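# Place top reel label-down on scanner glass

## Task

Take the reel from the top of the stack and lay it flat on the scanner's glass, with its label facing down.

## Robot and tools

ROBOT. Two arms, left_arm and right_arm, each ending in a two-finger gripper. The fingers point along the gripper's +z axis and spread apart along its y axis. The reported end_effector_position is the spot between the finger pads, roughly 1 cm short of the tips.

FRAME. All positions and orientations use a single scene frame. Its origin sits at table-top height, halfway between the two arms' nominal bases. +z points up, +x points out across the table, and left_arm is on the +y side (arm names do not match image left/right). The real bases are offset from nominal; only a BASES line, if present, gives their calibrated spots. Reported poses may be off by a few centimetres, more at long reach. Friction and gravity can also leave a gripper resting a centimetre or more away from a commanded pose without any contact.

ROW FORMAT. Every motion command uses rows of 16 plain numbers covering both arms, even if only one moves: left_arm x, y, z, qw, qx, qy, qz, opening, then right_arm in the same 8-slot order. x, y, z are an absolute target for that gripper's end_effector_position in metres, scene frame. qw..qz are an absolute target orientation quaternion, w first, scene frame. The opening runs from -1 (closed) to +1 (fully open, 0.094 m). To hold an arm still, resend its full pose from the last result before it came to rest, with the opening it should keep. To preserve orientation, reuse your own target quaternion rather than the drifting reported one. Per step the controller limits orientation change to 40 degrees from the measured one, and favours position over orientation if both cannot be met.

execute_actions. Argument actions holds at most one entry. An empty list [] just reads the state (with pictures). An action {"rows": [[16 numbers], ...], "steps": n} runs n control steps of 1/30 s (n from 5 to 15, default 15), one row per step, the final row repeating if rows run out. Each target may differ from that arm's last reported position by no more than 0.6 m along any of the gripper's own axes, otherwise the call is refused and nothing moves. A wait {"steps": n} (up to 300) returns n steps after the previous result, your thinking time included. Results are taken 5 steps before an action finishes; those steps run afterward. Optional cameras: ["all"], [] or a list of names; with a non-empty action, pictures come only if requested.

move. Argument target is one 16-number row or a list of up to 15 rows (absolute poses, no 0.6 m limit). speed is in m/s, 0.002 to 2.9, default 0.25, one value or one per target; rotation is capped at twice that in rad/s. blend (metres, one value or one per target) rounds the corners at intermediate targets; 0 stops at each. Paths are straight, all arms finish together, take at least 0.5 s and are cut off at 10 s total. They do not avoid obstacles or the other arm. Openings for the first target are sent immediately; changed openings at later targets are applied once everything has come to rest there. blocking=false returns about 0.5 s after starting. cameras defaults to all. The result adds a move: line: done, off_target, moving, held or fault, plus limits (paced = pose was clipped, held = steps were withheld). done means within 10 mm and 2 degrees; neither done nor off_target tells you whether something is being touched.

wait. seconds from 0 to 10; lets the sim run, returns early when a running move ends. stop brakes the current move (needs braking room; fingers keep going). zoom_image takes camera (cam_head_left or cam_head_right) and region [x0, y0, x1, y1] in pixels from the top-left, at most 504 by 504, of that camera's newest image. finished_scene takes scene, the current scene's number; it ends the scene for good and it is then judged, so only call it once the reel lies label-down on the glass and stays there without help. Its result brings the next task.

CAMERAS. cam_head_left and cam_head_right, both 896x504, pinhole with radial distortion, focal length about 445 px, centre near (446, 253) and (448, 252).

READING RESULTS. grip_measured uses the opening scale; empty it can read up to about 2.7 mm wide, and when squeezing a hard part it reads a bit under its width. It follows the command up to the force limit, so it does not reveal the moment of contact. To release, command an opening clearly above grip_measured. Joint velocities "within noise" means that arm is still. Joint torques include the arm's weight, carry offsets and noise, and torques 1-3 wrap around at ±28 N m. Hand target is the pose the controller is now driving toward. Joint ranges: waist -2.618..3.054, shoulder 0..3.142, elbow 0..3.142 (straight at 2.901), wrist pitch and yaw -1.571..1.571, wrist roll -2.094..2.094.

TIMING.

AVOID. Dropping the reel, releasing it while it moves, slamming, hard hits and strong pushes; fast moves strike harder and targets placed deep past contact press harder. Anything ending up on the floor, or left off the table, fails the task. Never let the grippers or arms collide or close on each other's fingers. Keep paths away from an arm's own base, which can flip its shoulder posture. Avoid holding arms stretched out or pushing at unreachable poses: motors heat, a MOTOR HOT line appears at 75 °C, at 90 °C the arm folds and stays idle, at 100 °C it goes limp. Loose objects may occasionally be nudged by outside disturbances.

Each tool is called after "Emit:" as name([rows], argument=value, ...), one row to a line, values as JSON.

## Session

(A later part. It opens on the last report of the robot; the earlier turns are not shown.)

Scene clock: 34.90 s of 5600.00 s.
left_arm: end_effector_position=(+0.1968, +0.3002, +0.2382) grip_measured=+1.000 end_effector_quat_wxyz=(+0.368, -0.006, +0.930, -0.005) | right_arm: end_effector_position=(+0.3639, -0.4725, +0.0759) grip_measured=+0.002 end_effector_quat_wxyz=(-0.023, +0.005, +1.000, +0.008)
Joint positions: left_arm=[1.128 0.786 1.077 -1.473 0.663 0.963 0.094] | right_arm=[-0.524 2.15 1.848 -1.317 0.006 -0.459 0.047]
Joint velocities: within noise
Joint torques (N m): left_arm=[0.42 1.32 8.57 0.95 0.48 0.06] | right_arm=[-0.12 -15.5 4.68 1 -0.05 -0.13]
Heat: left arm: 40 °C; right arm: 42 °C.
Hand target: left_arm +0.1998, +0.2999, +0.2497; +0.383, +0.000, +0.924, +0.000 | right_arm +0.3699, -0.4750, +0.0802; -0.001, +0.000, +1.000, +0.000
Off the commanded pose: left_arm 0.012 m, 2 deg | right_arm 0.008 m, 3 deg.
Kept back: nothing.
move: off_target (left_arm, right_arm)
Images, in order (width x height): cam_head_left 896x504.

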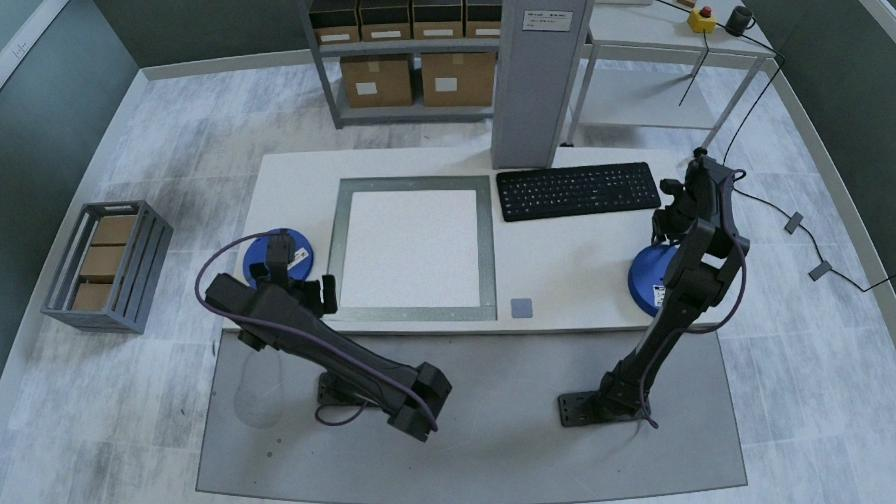

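Emit:
move([
  [0.2, 0.3, 0.25, 0.383, 0.0, 0.924, 0, 1, 0.345, -0.475, 0.085, 0, 0, 1, 0, 0],
], speed=0.1, cameras=[])

Emit:
move(target=[0.2, 0.3, 0.25, 0.383, 0.0, 0.924, 0, 1, 0.345, -0.475, 0.077, 0, 0, 1, 0, 0], speed=0.03, cameras=["cam_head_left"])

Emit:
zoom_image(camera="cam_head_left", region=[610, 190, 710, 290])

Scene clock: 36.10 s of 5600.00 s.
left_arm: end_effector_position=(+0.1968, +0.3002, +0.2382) grip_measured=+1.000 end_effector_quat_wxyz=(+0.368, -0.006, +0.930, -0.005) | right_arm: end_effector_position=(+0.3448, -0.4735, +0.0759) grip_measured=+0.002 end_effector_quat_wxyz=(-0.017, +0.003, +1.000, +0.005)
Joint positions: left_arm=[1.128 0.786 1.077 -1.473 0.663 0.963 0.094] | right_arm=[-0.549 2.066 1.72 -1.259 0.006 -0.487 0.047]
Joint velocities: within noise
Joint torques (N m): left_arm=[0.43 1.33 8.57 0.95 0.48 0.06] | right_arm=[-0.47 -15.84 4.93 0.72 -0.07 -0.17]
Heat: left arm: 40 °C; right arm: 43 °C.
Hand target: left_arm +0.1998, +0.2999, +0.2497; +0.383, +0.000, +0.924, +0.000 | right_arm +0.3450, -0.4749, +0.0848; +0.000, +0.000, +1.000, +0.000
Off the commanded pose: left_arm 0.012 m, 2 deg | right_arm 0.009 m, 2 deg.
Kept back: nothing.
move: off_target (left_arm)
No camera images: "cameras" was empty.

Scene clock: 36.80 s of 5600.00 s.
left_arm: end_effector_position=(+0.1968, +0.3002, +0.2382) grip_measured=+1.000 end_effector_quat_wxyz=(+0.368, -0.006, +0.930, -0.005) | right_arm: end_effector_position=(+0.3446, -0.4735, +0.0754) grip_measured=+0.002 end_effector_quat_wxyz=(-0.012, +0.002, +1.000, +0.002)
Joint positions: left_arm=[1.128 0.786 1.077 -1.473 0.663 0.963 0.094] | right_arm=[-0.549 2.054 1.7 -1.239 0.007 -0.488 0.047]
Joint velocities: within noise
Joint torques (N m): left_arm=[0.42 1.33 8.57 0.95 0.49 0.06] | right_arm=[-0.49 -14.12 4.49 0.85 -0.04 -0.14]
Heat: left arm: 40 °C; right arm: 43 °C.
Hand target: left_arm +0.1998, +0.2999, +0.2497; +0.383, +0.000, +0.924, +0.000 | right_arm +0.3450, -0.4750, +0.0770; +0.000, +0.000, +1.000, +0.000
Off the commanded pose: left_arm 0.012 m, 2 deg | right_arm 0.002 m, 1 deg.
Kept back: nothing.
move: off_target (left_arm)
Images, in order (width x height): cam_head_left 896x504.

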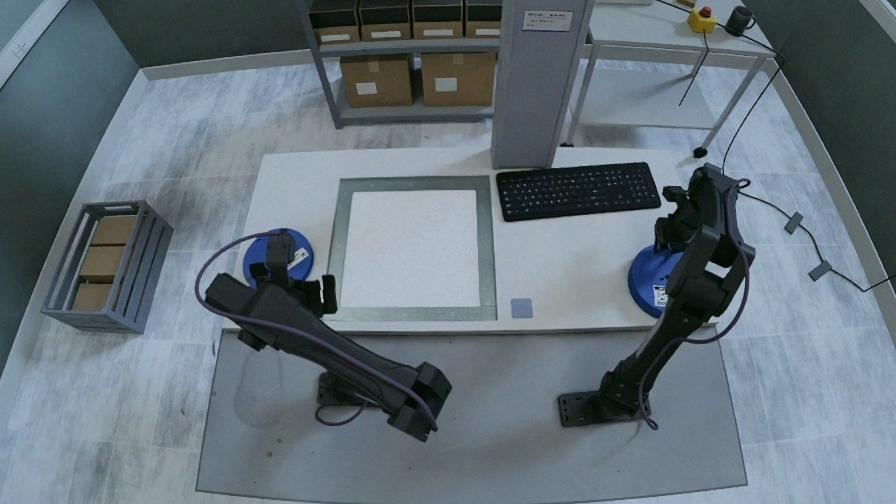

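Scaled by 5.040 from the camera's 896x504 image, which has a finer 1280x720 frame.

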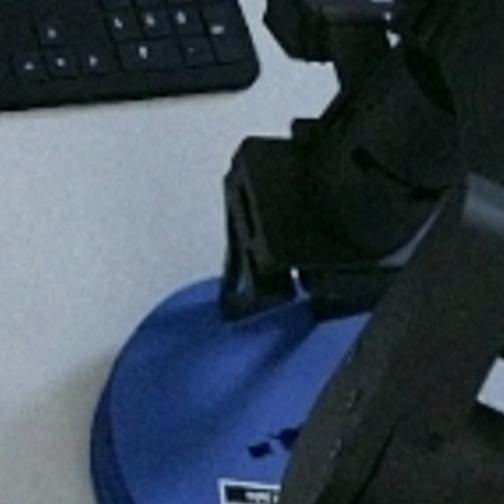

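Emit:
move(target=[0.2, 0.3, 0.25, 0.383, 0.0, 0.924, 0, 1, 0.345, -0.475, 0.070, 0, 0, 1, 0, 0], speed=0.03, cameras=["cam_head_left","cam_head_right"])

Emit:
zoom_image(camera="cam_head_left", region=[610, 220, 710, 320])

Emit:
zoom_image(camera="cam_head_right", region=[620, 230, 720, 330])

Scene clock: 37.73 s of 5600.00 s.
left_arm: end_effector_position=(+0.1968, +0.3002, +0.2382) grip_measured=+1.000 end_effector_quat_wxyz=(+0.368, -0.006, +0.930, -0.005) | right_arm: end_effector_position=(+0.3442, -0.4742, +0.0749) grip_measured=+0.002 end_effector_quat_wxyz=(-0.008, +0.002, +1.000, -0.002)
Joint positions: left_arm=[1.128 0.786 1.077 -1.473 0.663 0.963 0.094] | right_arm=[-0.549 2.044 1.683 -1.222 0.011 -0.488 0.047]
Joint velocities: within noise
Joint torques (N m): left_arm=[0.43 1.32 8.57 0.95 0.49 0.06] | right_arm=[-0.49 -12.81 3.97 0.96 -0.11 -0.12]
Heat: left arm: 40 °C; right arm: 43 °C.
Hand target: left_arm +0.1998, +0.2999, +0.2497; +0.383, +0.000, +0.924, +0.000 | right_arm +0.3450, -0.4750, +0.0702; +0.000, +0.000, +1.000, +0.000
Off the commanded pose: left_arm 0.012 m, 2 deg | right_arm 0.005 m, 1 deg.
Kept back: nothing.
move: off_target (left_arm)

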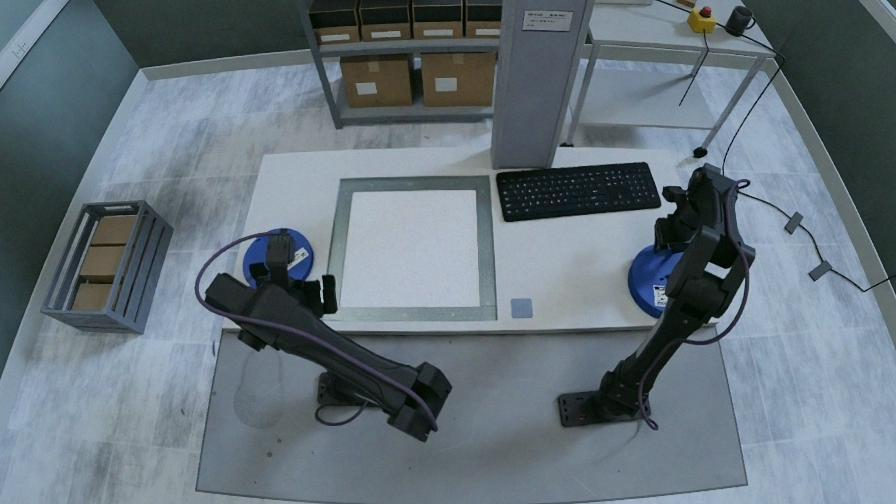

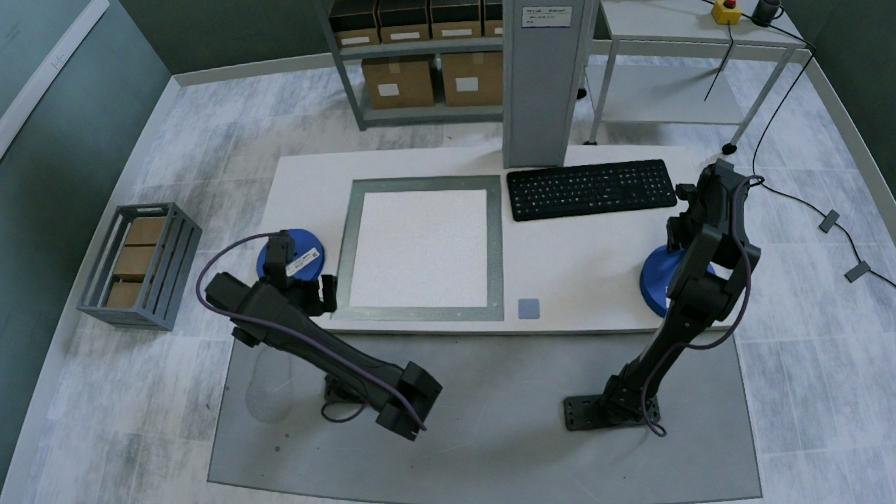

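Scaled by 5.040 from the camera's 896x504 image, which has a finer 1280x720 frame.

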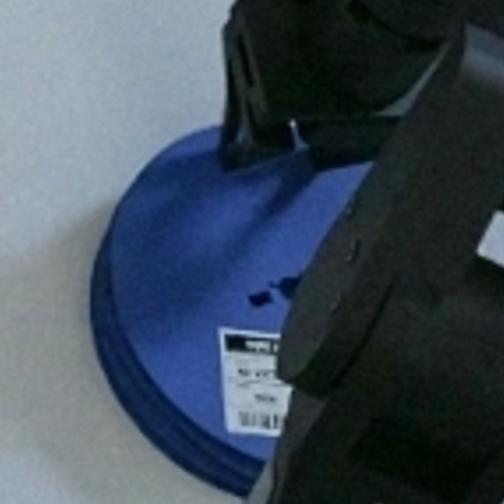

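Scaled by 5.040 from the camera's 896x504 image, which has a finer 1280x720 frame.

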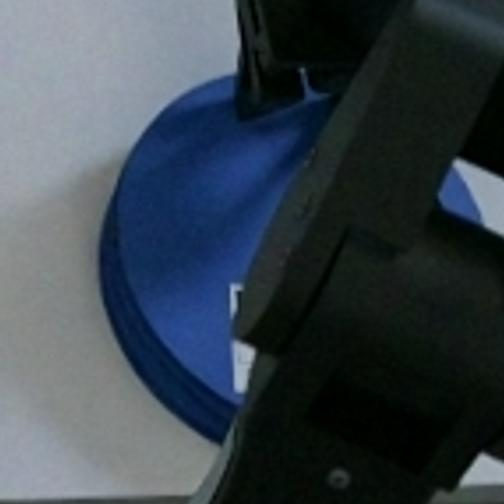

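Emit:
zoom_image(camera="cam_head_left", region=[230, 215, 330, 315])

Emit:
zoom_image(camera="cam_head_right", region=[245, 215, 345, 315])

Scaled by 5.040 from the camera's 896x504 image, which has a finer 1280x720 frame.

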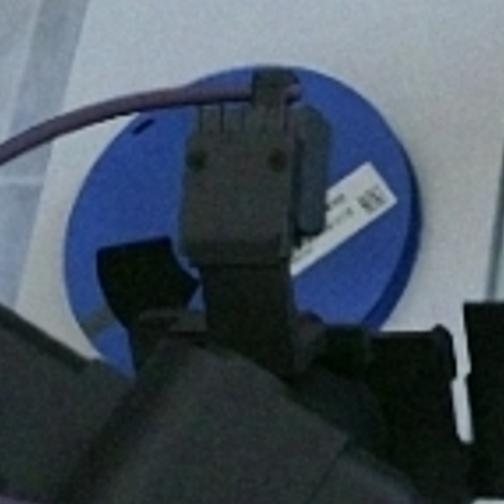

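Scaled by 5.040 from the camera's 896x504 image, which has a finer 1280x720 frame.

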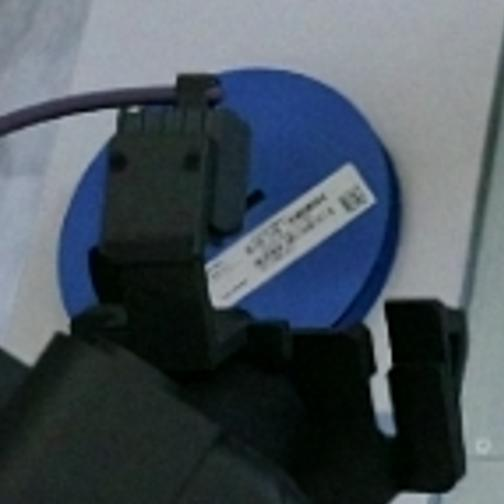

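Emit:
move([
  [0.2, 0.3, 0.25, 0.383, 0.0, 0.924, 0, 1, 0.345, -0.475, 0.11, 0, 0, 1, 0, 0],
  [0.2, 0.3, 0.25, 0.383, 0.0, 0.924, 0, 1, 0.415, -0.475, 0.11, 0, 0, 1, 0, 0],
], speed=0.12, blend=0.02, cameras=[])

Emit:
move(target=[0.2, 0.3, 0.25, 0.383, 0.0, 0.924, 0, 1, 0.415, -0.475, 0.075, 0, 0, 1, 0, 0], speed=0.06, cameras=["cam_head_left","cam_head_right"])

Emit:
zoom_image(camera="cam_head_left", region=[610, 200, 710, 300])

Emit:
zoom_image(camera="cam_head_right", region=[620, 200, 720, 300])

Scene clock: 40.33 s of 5600.00 s.
left_arm: end_effector_position=(+0.1968, +0.3002, +0.2382) grip_measured=+1.000 end_effector_quat_wxyz=(+0.368, -0.006, +0.930, -0.005) | right_arm: end_effector_position=(+0.4136, -0.4760, +0.1131) grip_measured=+0.002 end_effector_quat_wxyz=(+0.005, -0.005, +1.000, -0.008)
Joint positions: left_arm=[1.128 0.786 1.077 -1.473 0.663 0.963 0.094] | right_arm=[-0.479 2.318 2.275 -1.511 0.011 -0.433 0.047]
Joint velocities: within noise
Joint torques (N m): left_arm=[0.42 1.33 8.57 0.95 0.48 0.06] | right_arm=[-0.03 -12.83 8.51 0.48 -0.12 0.1]
Heat: left arm: 40 °C; right arm: 44 °C.
Hand target: left_arm +0.1998, +0.2999, +0.2497; +0.383, +0.000, +0.924, +0.000 | right_arm +0.4149, -0.4749, +0.1100; +0.001, +0.000, +1.000, +0.000
Off the commanded pose: left_arm 0.012 m, 2 deg | right_arm 0.004 m, 1 deg.
Kept back: nothing.
move: off_target (left_arm)
No camera images: "cameras" was empty.

Scene clock: 41.43 s of 5600.00 s.
left_arm: end_effector_position=(+0.1968, +0.3002, +0.2382) grip_measured=+1.000 end_effector_quat_wxyz=(+0.368, -0.006, +0.930, -0.005) | right_arm: end_effector_position=(+0.4108, -0.4748, +0.0770) grip_measured=+0.002 end_effector_quat_wxyz=(-0.009, -0.005, +1.000, -0.002)
Joint positions: left_arm=[1.128 0.786 1.077 -1.473 0.663 0.963 0.094] | right_arm=[-0.479 2.318 2.13 -1.398 0.011 -0.433 0.047]
Joint velocities: within noise
Joint torques (N m): left_arm=[0.42 1.32 8.57 0.96 0.49 0.06] | right_arm=[-0.06 -14.9 5.67 0.77 -0.12 0.06]
Heat: left arm: 40 °C; right arm: 44 °C.
Hand target: left_arm +0.1998, +0.2999, +0.2497; +0.383, +0.000, +0.924, +0.000 | right_arm +0.4150, -0.4750, +0.0751; +0.000, +0.000, +1.000, +0.000
Off the commanded pose: left_arm 0.012 m, 2 deg | right_arm 0.005 m, 1 deg.
Kept back: nothing.
move: off_target (left_arm)

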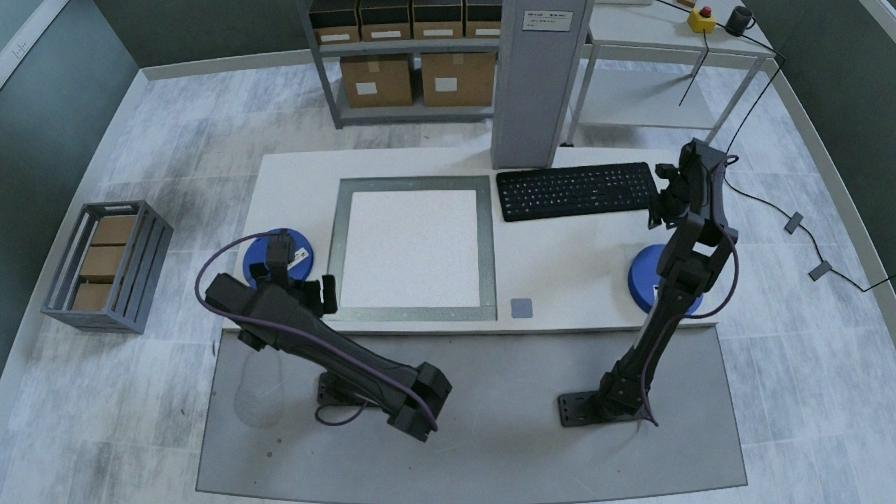

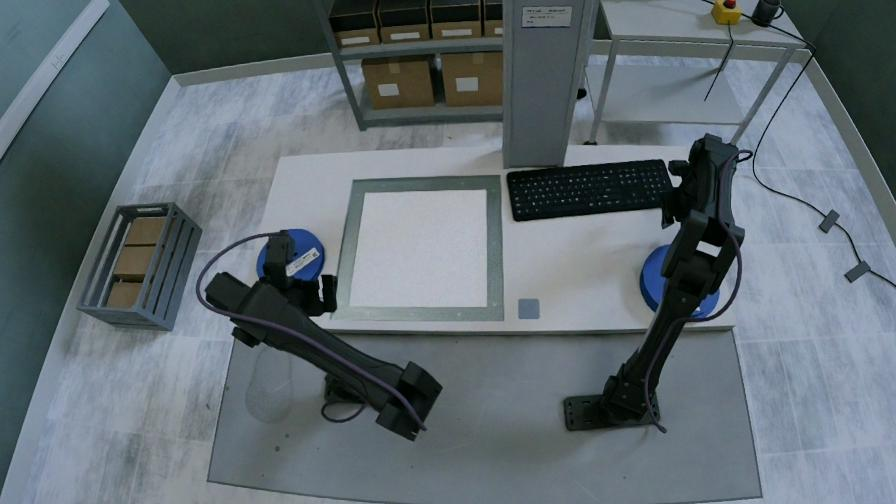

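Scaled by 5.040 from the camera's 896x504 image, which has a finer 1280x720 frame.

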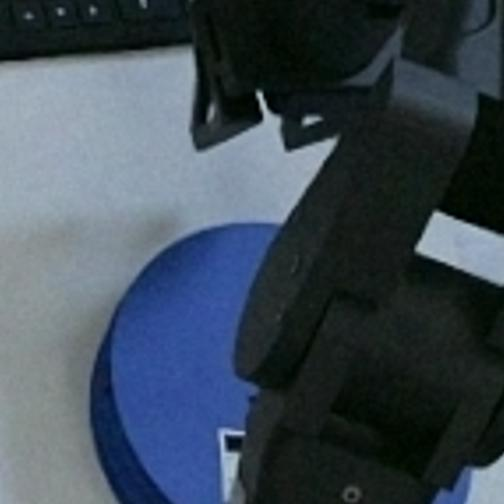

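Scaled by 5.040 from the camera's 896x504 image, which has a finer 1280x720 frame.

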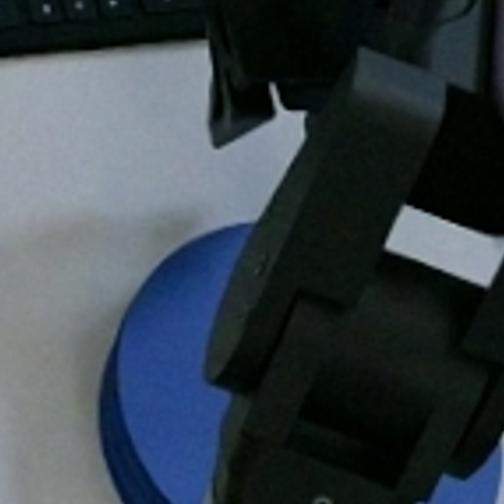

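Emit:
move([
  [0.2, 0.3, 0.25, 0.383, 0.0, 0.924, 0, 1, 0.415, -0.475, 0.065, 0, 0, 1, 0, 0],
  [0.2, 0.3, 0.25, 0.383, 0.0, 0.924, 0, 1, 0.385, -0.475, 0.065, 0, 0, 1, 0, 0],
], speed=0.05, cameras=["cam_head_left","cam_head_right"])

Emit:
zoom_image(camera="cam_head_left", region=[610, 200, 710, 300])

Emit:
zoom_image(camera="cam_head_right", region=[620, 200, 720, 300])

Scene clock: 43.07 s of 5600.00 s.
left_arm: end_effector_position=(+0.1968, +0.3002, +0.2382) grip_measured=+1.000 end_effector_quat_wxyz=(+0.368, -0.006, +0.930, -0.005) | right_arm: end_effector_position=(+0.3796, -0.4716, +0.0466) grip_measured=+0.002 end_effector_quat_wxyz=(-0.031, +0.002, +0.999, +0.009)
Joint positions: left_arm=[1.128 0.786 1.077 -1.473 0.663 0.963 0.094] | right_arm=[-0.504 2.239 1.875 -1.27 0.01 -0.443 0.047]
Joint velocities: within noise
Joint torques (N m): left_arm=[0.43 1.32 8.57 0.95 0.49 0.06] | right_arm=[-0.47 -19.03 5.46 0.66 -0.11 -0.14]
Heat: left arm: 40 °C; right arm: 45 °C.
Hand target: left_arm +0.1998, +0.2999, +0.2497; +0.383, +0.000, +0.924, +0.000 | right_arm +0.3847, -0.4748, +0.0649; -0.001, +0.000, +1.000, +0.000
Off the commanded pose: left_arm 0.012 m, 2 deg | right_arm 0.019 m, 4 deg.
Kept back: nothing.
move: off_target (left_arm, right_arm)

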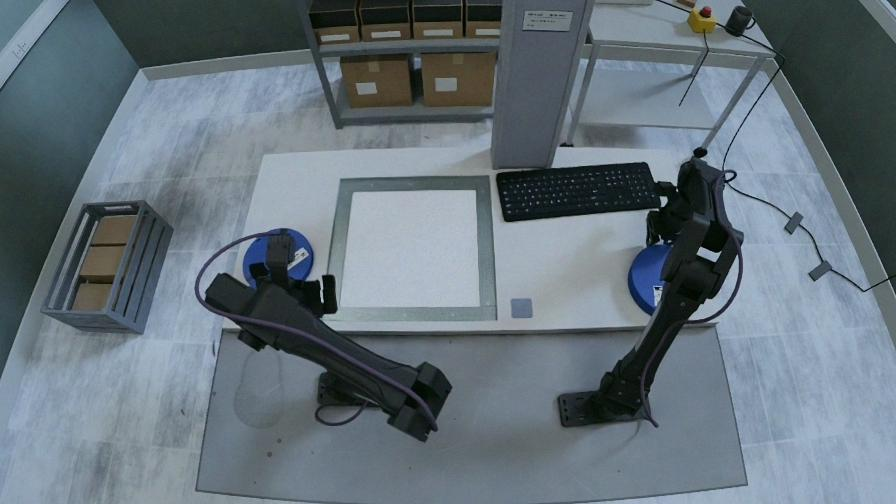

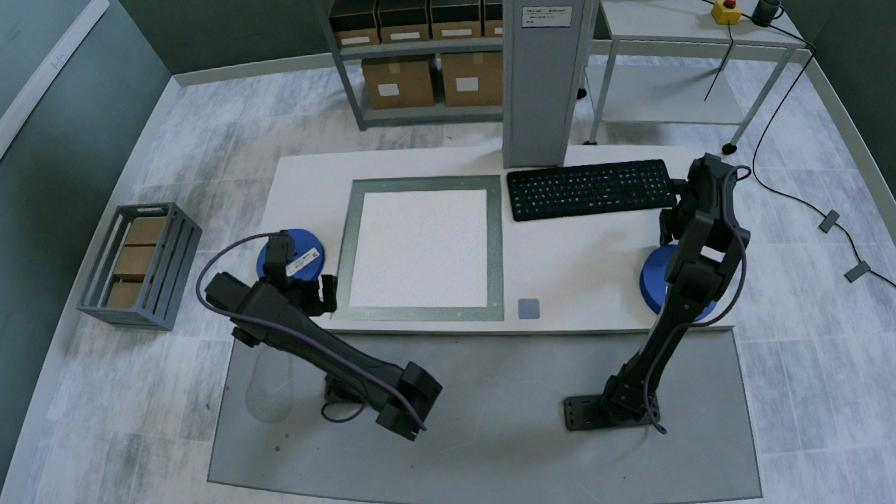

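Scaled by 5.040 from the camera's 896x504 image, which has a finer 1280x720 frame.

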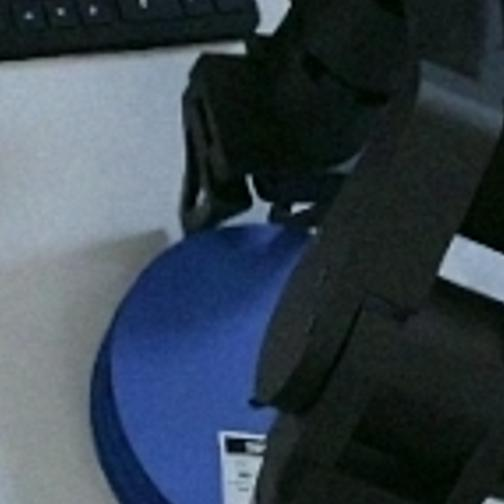

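Scaled by 5.040 from the camera's 896x504 image, which has a finer 1280x720 frame.

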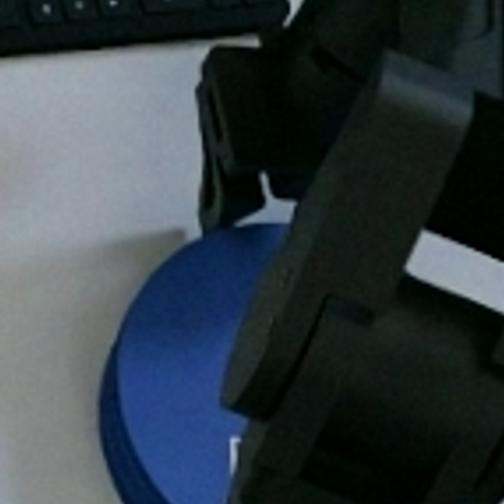

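Emit:
move([
  [0.2, 0.3, 0.25, 0.383, 0.0, 0.924, 0, 1, 0.392, -0.475, 0.084, 0, 0, 1, 0, 0],
], speed=0.05, cameras=[])

Scene clock: 44.27 s of 5600.00 s.
left_arm: end_effector_position=(+0.1968, +0.3002, +0.2382) grip_measured=+1.000 end_effector_quat_wxyz=(+0.368, -0.006, +0.930, -0.005) | right_arm: end_effector_position=(+0.3881, -0.4757, +0.0666) grip_measured=+0.002 end_effector_quat_wxyz=(-0.017, +0.002, +1.000, +0.003)
Joint positions: left_arm=[1.128 0.786 1.077 -1.473 0.663 0.963 0.094] | right_arm=[-0.504 2.239 1.956 -1.32 0.01 -0.443 0.047]
Joint velocities: within noise
Joint torques (N m): left_arm=[0.43 1.32 8.57 0.95 0.48 0.06] | right_arm=[0.08 -16.77 8.35 0.39 -0.1 -0.07]
Heat: left arm: 40 °C; right arm: 46 °C.
Hand target: left_arm +0.1998, +0.2999, +0.2497; +0.383, +0.000, +0.924, +0.000 | right_arm +0.3917, -0.4749, +0.0838; +0.000, +0.000, +1.000, +0.000
Off the commanded pose: left_arm 0.012 m, 2 deg | right_arm 0.018 m, 2 deg.
Kept back: nothing.
move: off_target (left_arm, right_arm)
No camera images: "cameras" was empty.

Emit:
move([
  [0.2, 0.3, 0.25, 0.383, 0.0, 0.924, 0, 1, 0.378, -0.475, 0.085, 0, 0, 1, 0, 0],
], speed=0.05, cameras=[])

Emit:
move([
  [0.2, 0.3, 0.25, 0.383, 0.0, 0.924, 0, 1, 0.370, -0.475, 0.085, 0, 0, 1, 0, 0],
], speed=0.05, cameras=["cam_head_left","cam_head_right"])

Emit:
zoom_image(camera="cam_head_left", region=[610, 230, 710, 330])

Emit:
zoom_image(camera="cam_head_right", region=[620, 230, 720, 330])

Scene clock: 45.63 s of 5600.00 s.
left_arm: end_effector_position=(+0.1968, +0.3002, +0.2382) grip_measured=+1.000 end_effector_quat_wxyz=(+0.368, -0.006, +0.930, -0.005) | right_arm: end_effector_position=(+0.3751, -0.4727, +0.0668) grip_measured=+0.002 end_effector_quat_wxyz=(-0.027, +0.002, +1.000, +0.008)
Joint positions: left_arm=[1.128 0.786 1.077 -1.473 0.663 0.963 0.094] | right_arm=[-0.511 2.206 1.901 -1.322 0.01 -0.45 0.047]
Joint velocities: within noise
Joint torques (N m): left_arm=[0.4 1.32 8.57 0.95 0.49 0.06] | right_arm=[-0.46 -18.67 5.53 0.65 -0.11 -0.12]
Heat: left arm: 40 °C; right arm: 47 °C.
Hand target: left_arm +0.1998, +0.2999, +0.2497; +0.383, +0.000, +0.924, +0.000 | right_arm +0.3778, -0.4748, +0.0848; +0.000, +0.000, +1.000, +0.000
Off the commanded pose: left_arm 0.012 m, 2 deg | right_arm 0.019 m, 3 deg.
Kept back: nothing.
move: off_target (left_arm, right_arm)
No camera images: "cameras" was empty.

Scene clock: 46.33 s of 5600.00 s.
left_arm: end_effector_position=(+0.1968, +0.3002, +0.2382) grip_measured=+1.000 end_effector_quat_wxyz=(+0.368, -0.006, +0.930, -0.005) | right_arm: end_effector_position=(+0.3699, -0.4720, +0.0682) grip_measured=+0.002 end_effector_quat_wxyz=(-0.022, +0.002, +1.000, +0.008)
Joint positions: left_arm=[1.128 0.786 1.077 -1.473 0.663 0.963 0.094] | right_arm=[-0.517 2.173 1.854 -1.299 0.006 -0.457 0.047]
Joint velocities: within noise
Joint torques (N m): left_arm=[0.43 1.32 8.57 0.95 0.49 0.06] | right_arm=[-0.7 -18.26 5.27 0.64 -0.06 -0.14]
Heat: left arm: 40 °C; right arm: 47 °C.
Hand target: left_arm +0.1998, +0.2999, +0.2497; +0.383, +0.000, +0.924, +0.000 | right_arm +0.3698, -0.4748, +0.0846; -0.001, +0.000, +1.000, +0.000
Off the commanded pose: left_arm 0.012 m, 2 deg | right_arm 0.017 m, 3 deg.
Kept back: nothing.
move: off_target (left_arm, right_arm)

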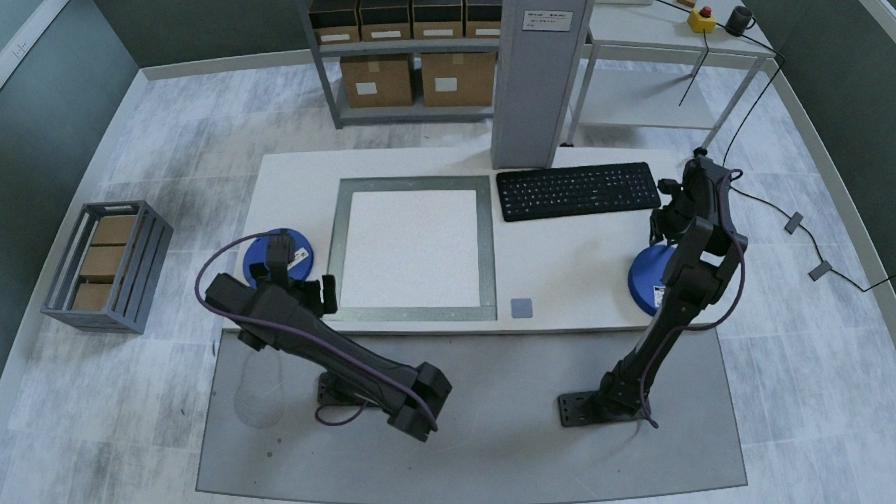

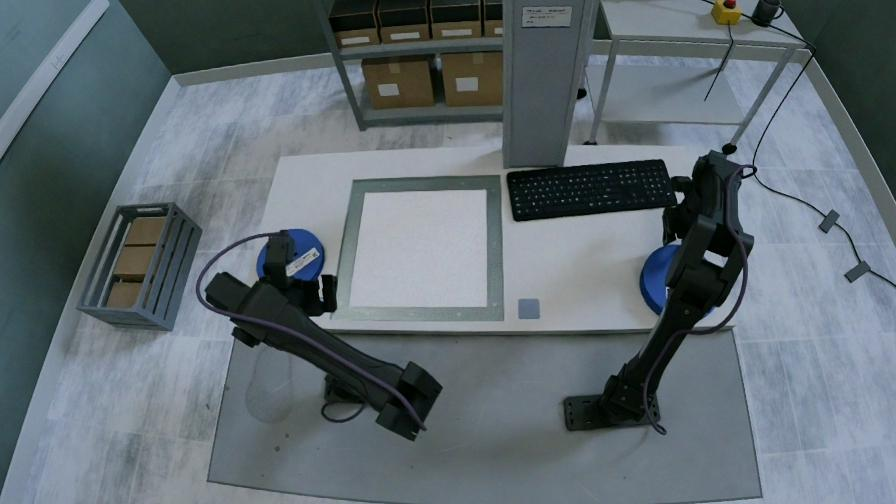

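Scaled by 5.040 from the camera's 896x504 image, which has a finer 1280x720 frame.

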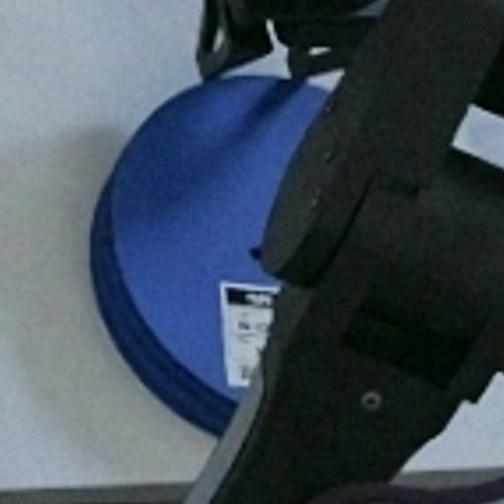

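Scaled by 5.040 from the camera's 896x504 image, which has a finer 1280x720 frame.

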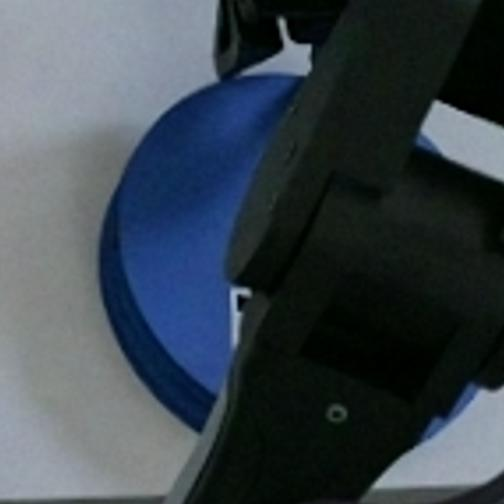

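Emit:
move([
  [0.2, 0.3, 0.25, 0.383, 0.0, 0.924, 0, 1, 0.358, -0.475, 0.083, 0, 0, 1, 0, 0],
], speed=0.05, cameras=[])

Emit:
move([
  [0.2, 0.3, 0.25, 0.383, 0.0, 0.924, 0, 1, 0.348, -0.475, 0.082, 0, 0, 1, 0, 0],
], speed=0.05, cameras=["cam_head_left","cam_head_right"])

Emit:
zoom_image(camera="cam_head_left", region=[610, 230, 710, 330])

Emit:
zoom_image(camera="cam_head_right", region=[620, 230, 720, 330])

Scene clock: 47.83 s of 5600.00 s.
left_arm: end_effector_position=(+0.1968, +0.3002, +0.2382) grip_measured=+1.000 end_effector_quat_wxyz=(+0.368, -0.006, +0.930, -0.005) | right_arm: end_effector_position=(+0.3585, -0.4726, +0.0675) grip_measured=+0.002 end_effector_quat_wxyz=(-0.020, +0.002, +1.000, +0.008)
Joint positions: left_arm=[1.128 0.786 1.077 -1.473 0.663 0.963 0.094] | right_arm=[-0.531 2.127 1.779 -1.265 0.005 -0.471 0.047]
Joint velocities: within noise
Joint torques (N m): left_arm=[0.43 1.32 8.57 0.95 0.48 0.06] | right_arm=[-0.58 -17.65 5.24 0.6 -0.04 -0.15]
Heat: left arm: 40 °C; right arm: 47 °C.
Hand target: left_arm +0.1998, +0.2999, +0.2497; +0.383, +0.000, +0.924, +0.000 | right_arm +0.3579, -0.4749, +0.0826; +0.000, +0.000, +1.000, +0.000
Off the commanded pose: left_arm 0.012 m, 2 deg | right_arm 0.016 m, 2 deg.
Kept back: nothing.
move: off_target (left_arm, right_arm)
No camera images: "cameras" was empty.

Scene clock: 48.57 s of 5600.00 s.
left_arm: end_effector_position=(+0.1968, +0.3002, +0.2382) grip_measured=+1.000 end_effector_quat_wxyz=(+0.368, -0.006, +0.930, -0.005) | right_arm: end_effector_position=(+0.3489, -0.4727, +0.0671) grip_measured=+0.002 end_effector_quat_wxyz=(-0.019, +0.002, +1.000, +0.008)
Joint positions: left_arm=[1.128 0.786 1.077 -1.473 0.663 0.963 0.094] | right_arm=[-0.543 2.09 1.721 -1.242 0.004 -0.483 0.047]
Joint velocities: within noise
Joint torques (N m): left_arm=[0.42 1.32 8.57 0.95 0.48 0.06] | right_arm=[-0.59 -17.22 5.19 0.6 -0.04 -0.14]
Heat: left arm: 40 °C; right arm: 47 °C.
Hand target: left_arm +0.1998, +0.2999, +0.2497; +0.383, +0.000, +0.924, +0.000 | right_arm +0.3479, -0.4749, +0.0817; +0.000, +0.000, +1.000, +0.000
Off the commanded pose: left_arm 0.012 m, 2 deg | right_arm 0.015 m, 2 deg.
Kept back: nothing.
move: off_target (left_arm, right_arm)

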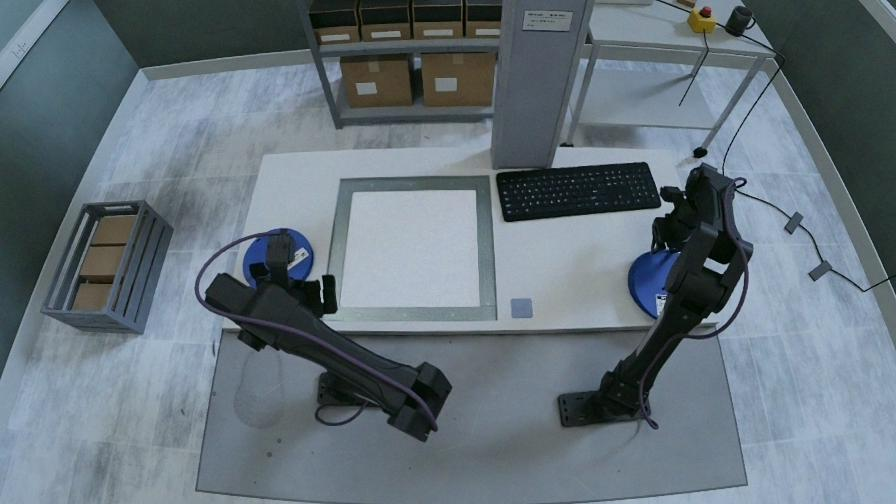

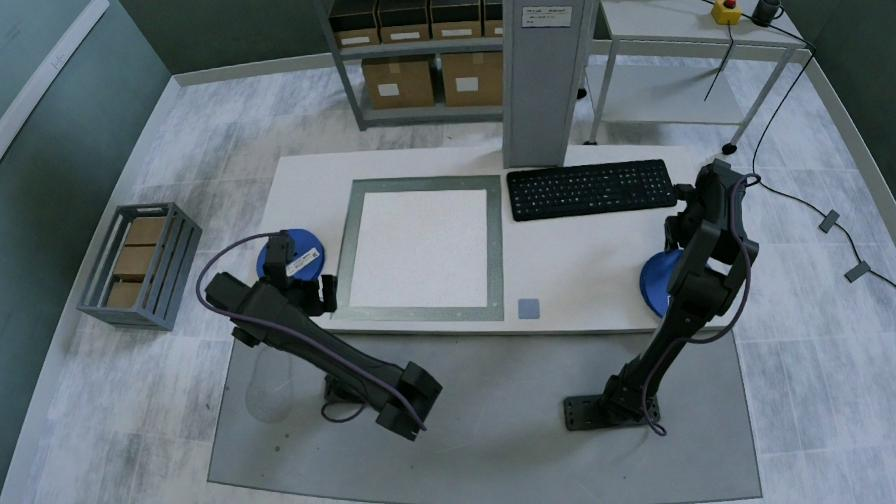

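Scaled by 5.040 from the camera's 896x504 image, which has a finer 1280x720 frame.

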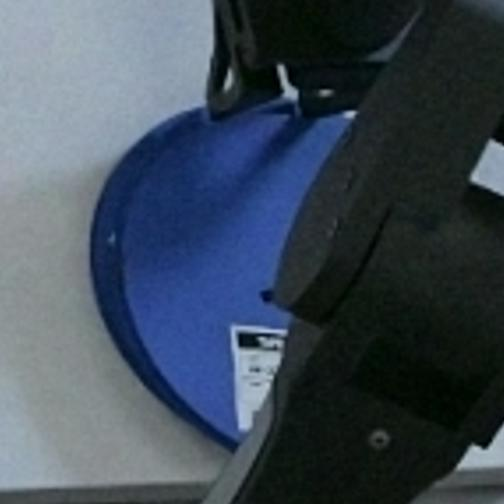

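Scaled by 5.040 from the camera's 896x504 image, which has a finer 1280x720 frame.

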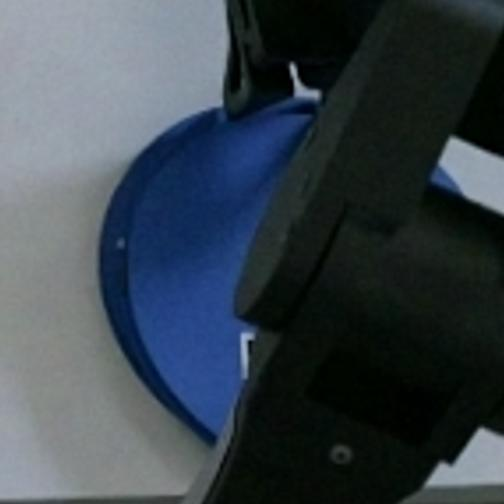

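Emit:
move([
  [0.2, 0.3, 0.25, 0.383, 0.0, 0.924, 0, 1, 0.338, -0.475, 0.082, 0, 0, 1, 0, 0],
], speed=0.05, cameras=[])

Emit:
move([
  [0.2, 0.3, 0.25, 0.383, 0.0, 0.924, 0, 1, 0.327, -0.475, 0.081, 0, 0, 1, 0, 0],
], speed=0.05, cameras=[])

Emit:
move([
  [0.2, 0.3, 0.25, 0.383, 0.0, 0.924, 0, 1, 0.316, -0.475, 0.081, 0, 0, 1, 0, 0],
], speed=0.05, cameras=["cam_head_left","cam_head_right"])

Emit:
zoom_image(camera="cam_head_left", region=[610, 230, 730, 350])

Emit:
zoom_image(camera="cam_head_right", region=[620, 230, 740, 350])

Scene clock: 49.67 s of 5600.00 s.
left_arm: end_effector_position=(+0.1968, +0.3002, +0.2382) grip_measured=+1.000 end_effector_quat_wxyz=(+0.368, -0.006, +0.930, -0.005) | right_arm: end_effector_position=(+0.3386, -0.4729, +0.0674) grip_measured=+0.002 end_effector_quat_wxyz=(-0.019, +0.002, +1.000, +0.008)
Joint positions: left_arm=[1.128 0.786 1.077 -1.473 0.663 0.963 0.094] | right_arm=[-0.556 2.055 1.668 -1.226 0.004 -0.495 0.047]
Joint velocities: within noise
Joint torques (N m): left_arm=[0.43 1.32 8.57 0.95 0.48 0.06] | right_arm=[-0.59 -16.85 5.33 0.6 -0.05 -0.16]
Heat: left arm: 40 °C; right arm: 48 °C.
Hand target: left_arm +0.1998, +0.2999, +0.2497; +0.383, +0.000, +0.924, +0.000 | right_arm +0.3379, -0.4750, +0.0817; +0.000, +0.000, +1.000, +0.000
Off the commanded pose: left_arm 0.012 m, 2 deg | right_arm 0.015 m, 2 deg.
Kept back: nothing.
move: off_target (left_arm, right_arm)
No camera images: "cameras" was empty.

Scene clock: 50.37 s of 5600.00 s.
left_arm: end_effector_position=(+0.1968, +0.3002, +0.2382) grip_measured=+1.000 end_effector_quat_wxyz=(+0.368, -0.006, +0.930, -0.005) | right_arm: end_effector_position=(+0.3276, -0.4729, +0.0674) grip_measured=+0.002 end_effector_quat_wxyz=(-0.019, +0.002, +1.000, +0.008)
Joint positions: left_arm=[1.128 0.786 1.077 -1.473 0.663 0.963 0.094] | right_arm=[-0.57 2.016 1.611 -1.207 0.004 -0.51 0.047]
Joint velocities: within noise
Joint torques (N m): left_arm=[0.42 1.32 8.57 0.95 0.49 0.06] | right_arm=[-0.54 -16.32 5.23 0.62 -0.04 -0.14]
Heat: left arm: 40 °C; right arm: 48 °C.
Hand target: left_arm +0.1998, +0.2999, +0.2497; +0.383, +0.000, +0.924, +0.000 | right_arm +0.3269, -0.4749, +0.0808; +0.000, +0.000, +1.000, +0.000
Off the commanded pose: left_arm 0.012 m, 2 deg | right_arm 0.014 m, 2 deg.
Kept back: nothing.
move: off_target (left_arm, right_arm)
No camera images: "cameras" was empty.

Scene clock: 51.07 s of 5600.00 s.
left_arm: end_effector_position=(+0.1968, +0.3002, +0.2382) grip_measured=+1.000 end_effector_quat_wxyz=(+0.368, -0.006, +0.930, -0.005) | right_arm: end_effector_position=(+0.3167, -0.4731, +0.0682) grip_measured=+0.002 end_effector_quat_wxyz=(-0.018, +0.003, +1.000, +0.008)
Joint positions: left_arm=[1.128 0.786 1.077 -1.473 0.663 0.963 0.094] | right_arm=[-0.585 1.978 1.56 -1.192 0.004 -0.524 0.047]
Joint velocities: within noise
Joint torques (N m): left_arm=[0.42 1.32 8.57 0.95 0.48 0.06] | right_arm=[-0.53 -15.83 5.2 0.61 -0.05 -0.14]
Heat: left arm: 40 °C; right arm: 48 °C.
Hand target: left_arm +0.1998, +0.2999, +0.2497; +0.383, +0.000, +0.924, +0.000 | right_arm +0.3159, -0.4750, +0.0808; +0.000, +0.000, +1.000, +0.000
Off the commanded pose: left_arm 0.012 m, 2 deg | right_arm 0.013 m, 2 deg.
Kept back: nothing.
move: off_target (left_arm, right_arm)

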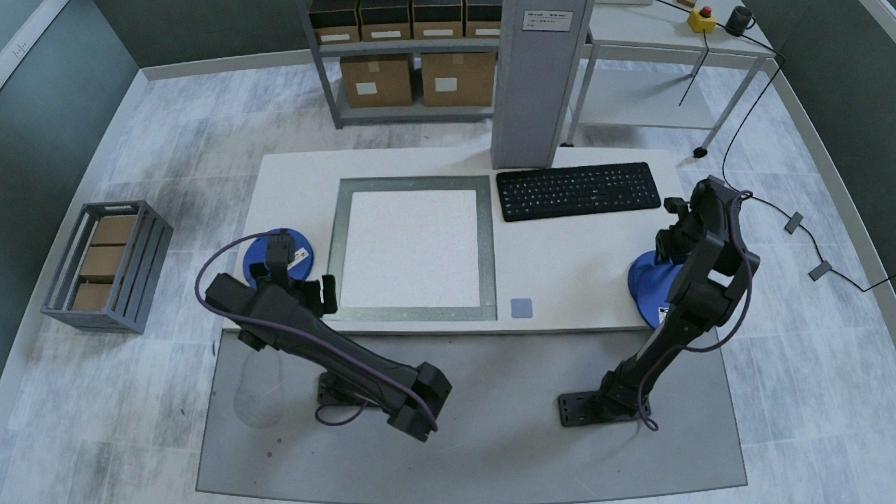

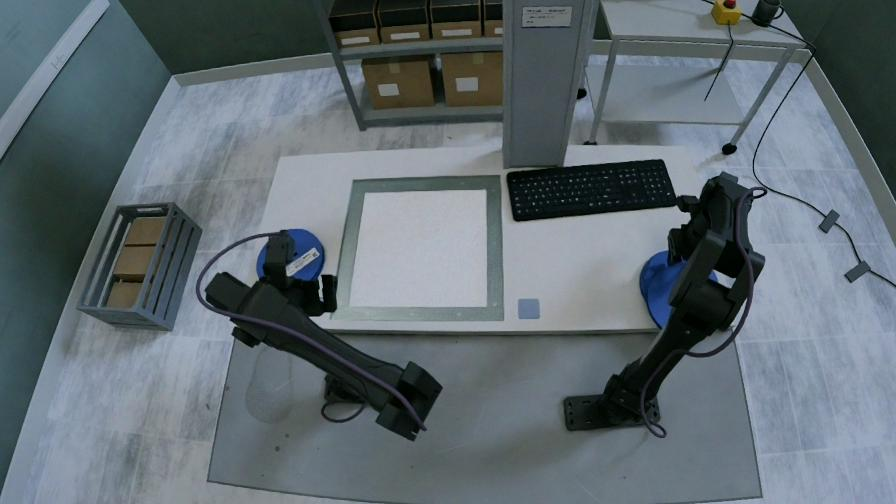

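Scaled by 4.200 from the camera's 896x504 image, which has a finer 1280x720 frame.

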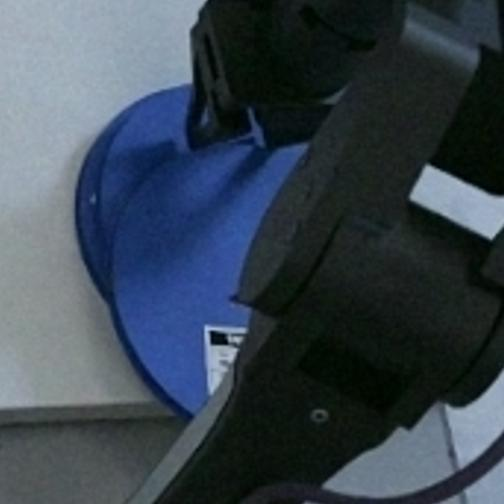

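Scaled by 4.200 from the camera's 896x504 image, which has a finer 1280x720 frame.

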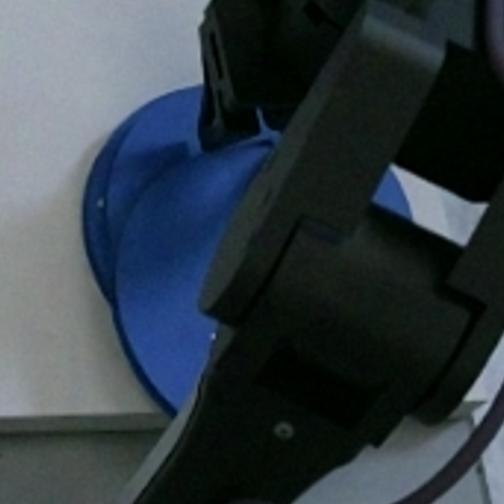

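Emit:
move([
  [0.2, 0.3, 0.25, 0.383, 0.0, 0.924, 0, 1, 0.318, -0.475, 0.20, 0, 0, 1, 0, 0],
  [0.2, 0.3, 0.25, 0.383, 0.0, 0.924, 0, 1, 0.22, -0.54, 0.22, 0.383, 0, 0.924, 0, 0],
], speed=0.15, blend=0.03)

Emit:
zoom_image(camera="cam_head_left", region=[610, 230, 750, 370])

Emit:
zoom_image(camera="cam_head_right", region=[620, 230, 760, 370])

Scene clock: 57.27 s of 5600.00 s.
left_arm: end_effector_position=(+0.1968, +0.3002, +0.2382) grip_measured=+1.000 end_effector_quat_wxyz=(+0.368, -0.006, +0.930, -0.005) | right_arm: end_effector_position=(+0.2172, -0.5427, +0.2092) grip_measured=+0.002 end_effector_quat_wxyz=(+0.364, +0.014, +0.931, +0.014)
Joint positions: left_arm=[1.128 0.786 1.077 -1.473 0.663 0.963 0.094] | right_arm=[-1.281 1.5 1.362 -1.148 -0.698 -1.091 0.047]
Joint velocities: within noise
Joint torques (N m): left_arm=[0.42 1.32 8.57 0.95 0.48 0.06] | right_arm=[-0.14 -9.81 5.98 1.34 -0.79 -0.12]
Heat: left arm: 40 °C; right arm: 47 °C.
Hand target: left_arm +0.1998, +0.2999, +0.2497; +0.383, +0.000, +0.924, +0.000 | right_arm +0.2199, -0.5399, +0.2200; +0.382, +0.000, +0.924, +0.000
Off the commanded pose: left_arm 0.012 m, 2 deg | right_arm 0.012 m, 3 deg.
Kept back: nothing.
move: off_target (left_arm, right_arm)

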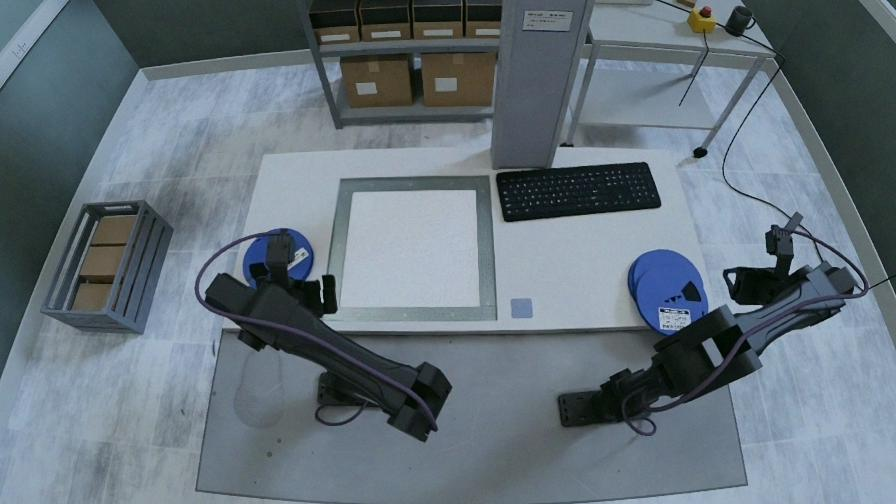

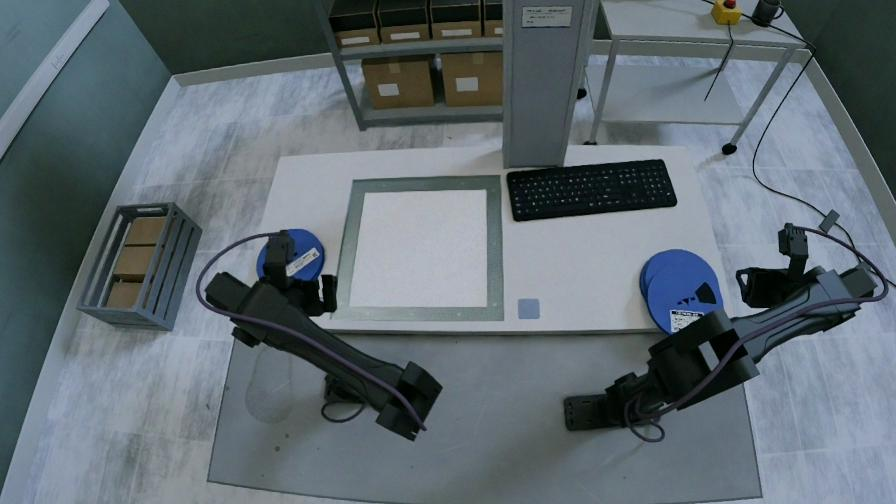

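Scaled by 3.600 from the camera's 896x504 image, which has a finer 1280x720 frame.

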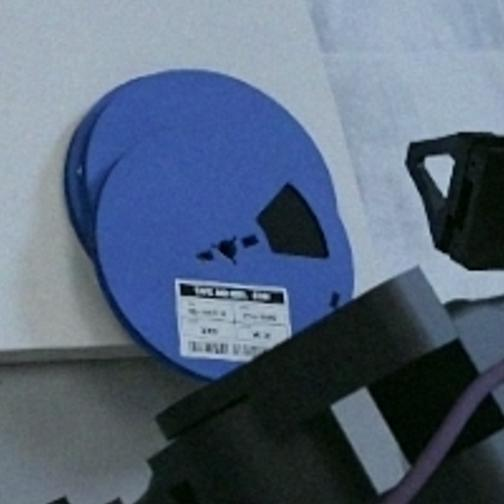

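Scaled by 3.600 from the camera's 896x504 image, which has a finer 1280x720 frame.

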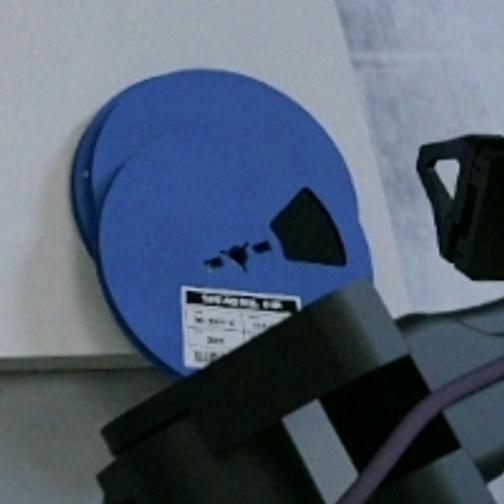

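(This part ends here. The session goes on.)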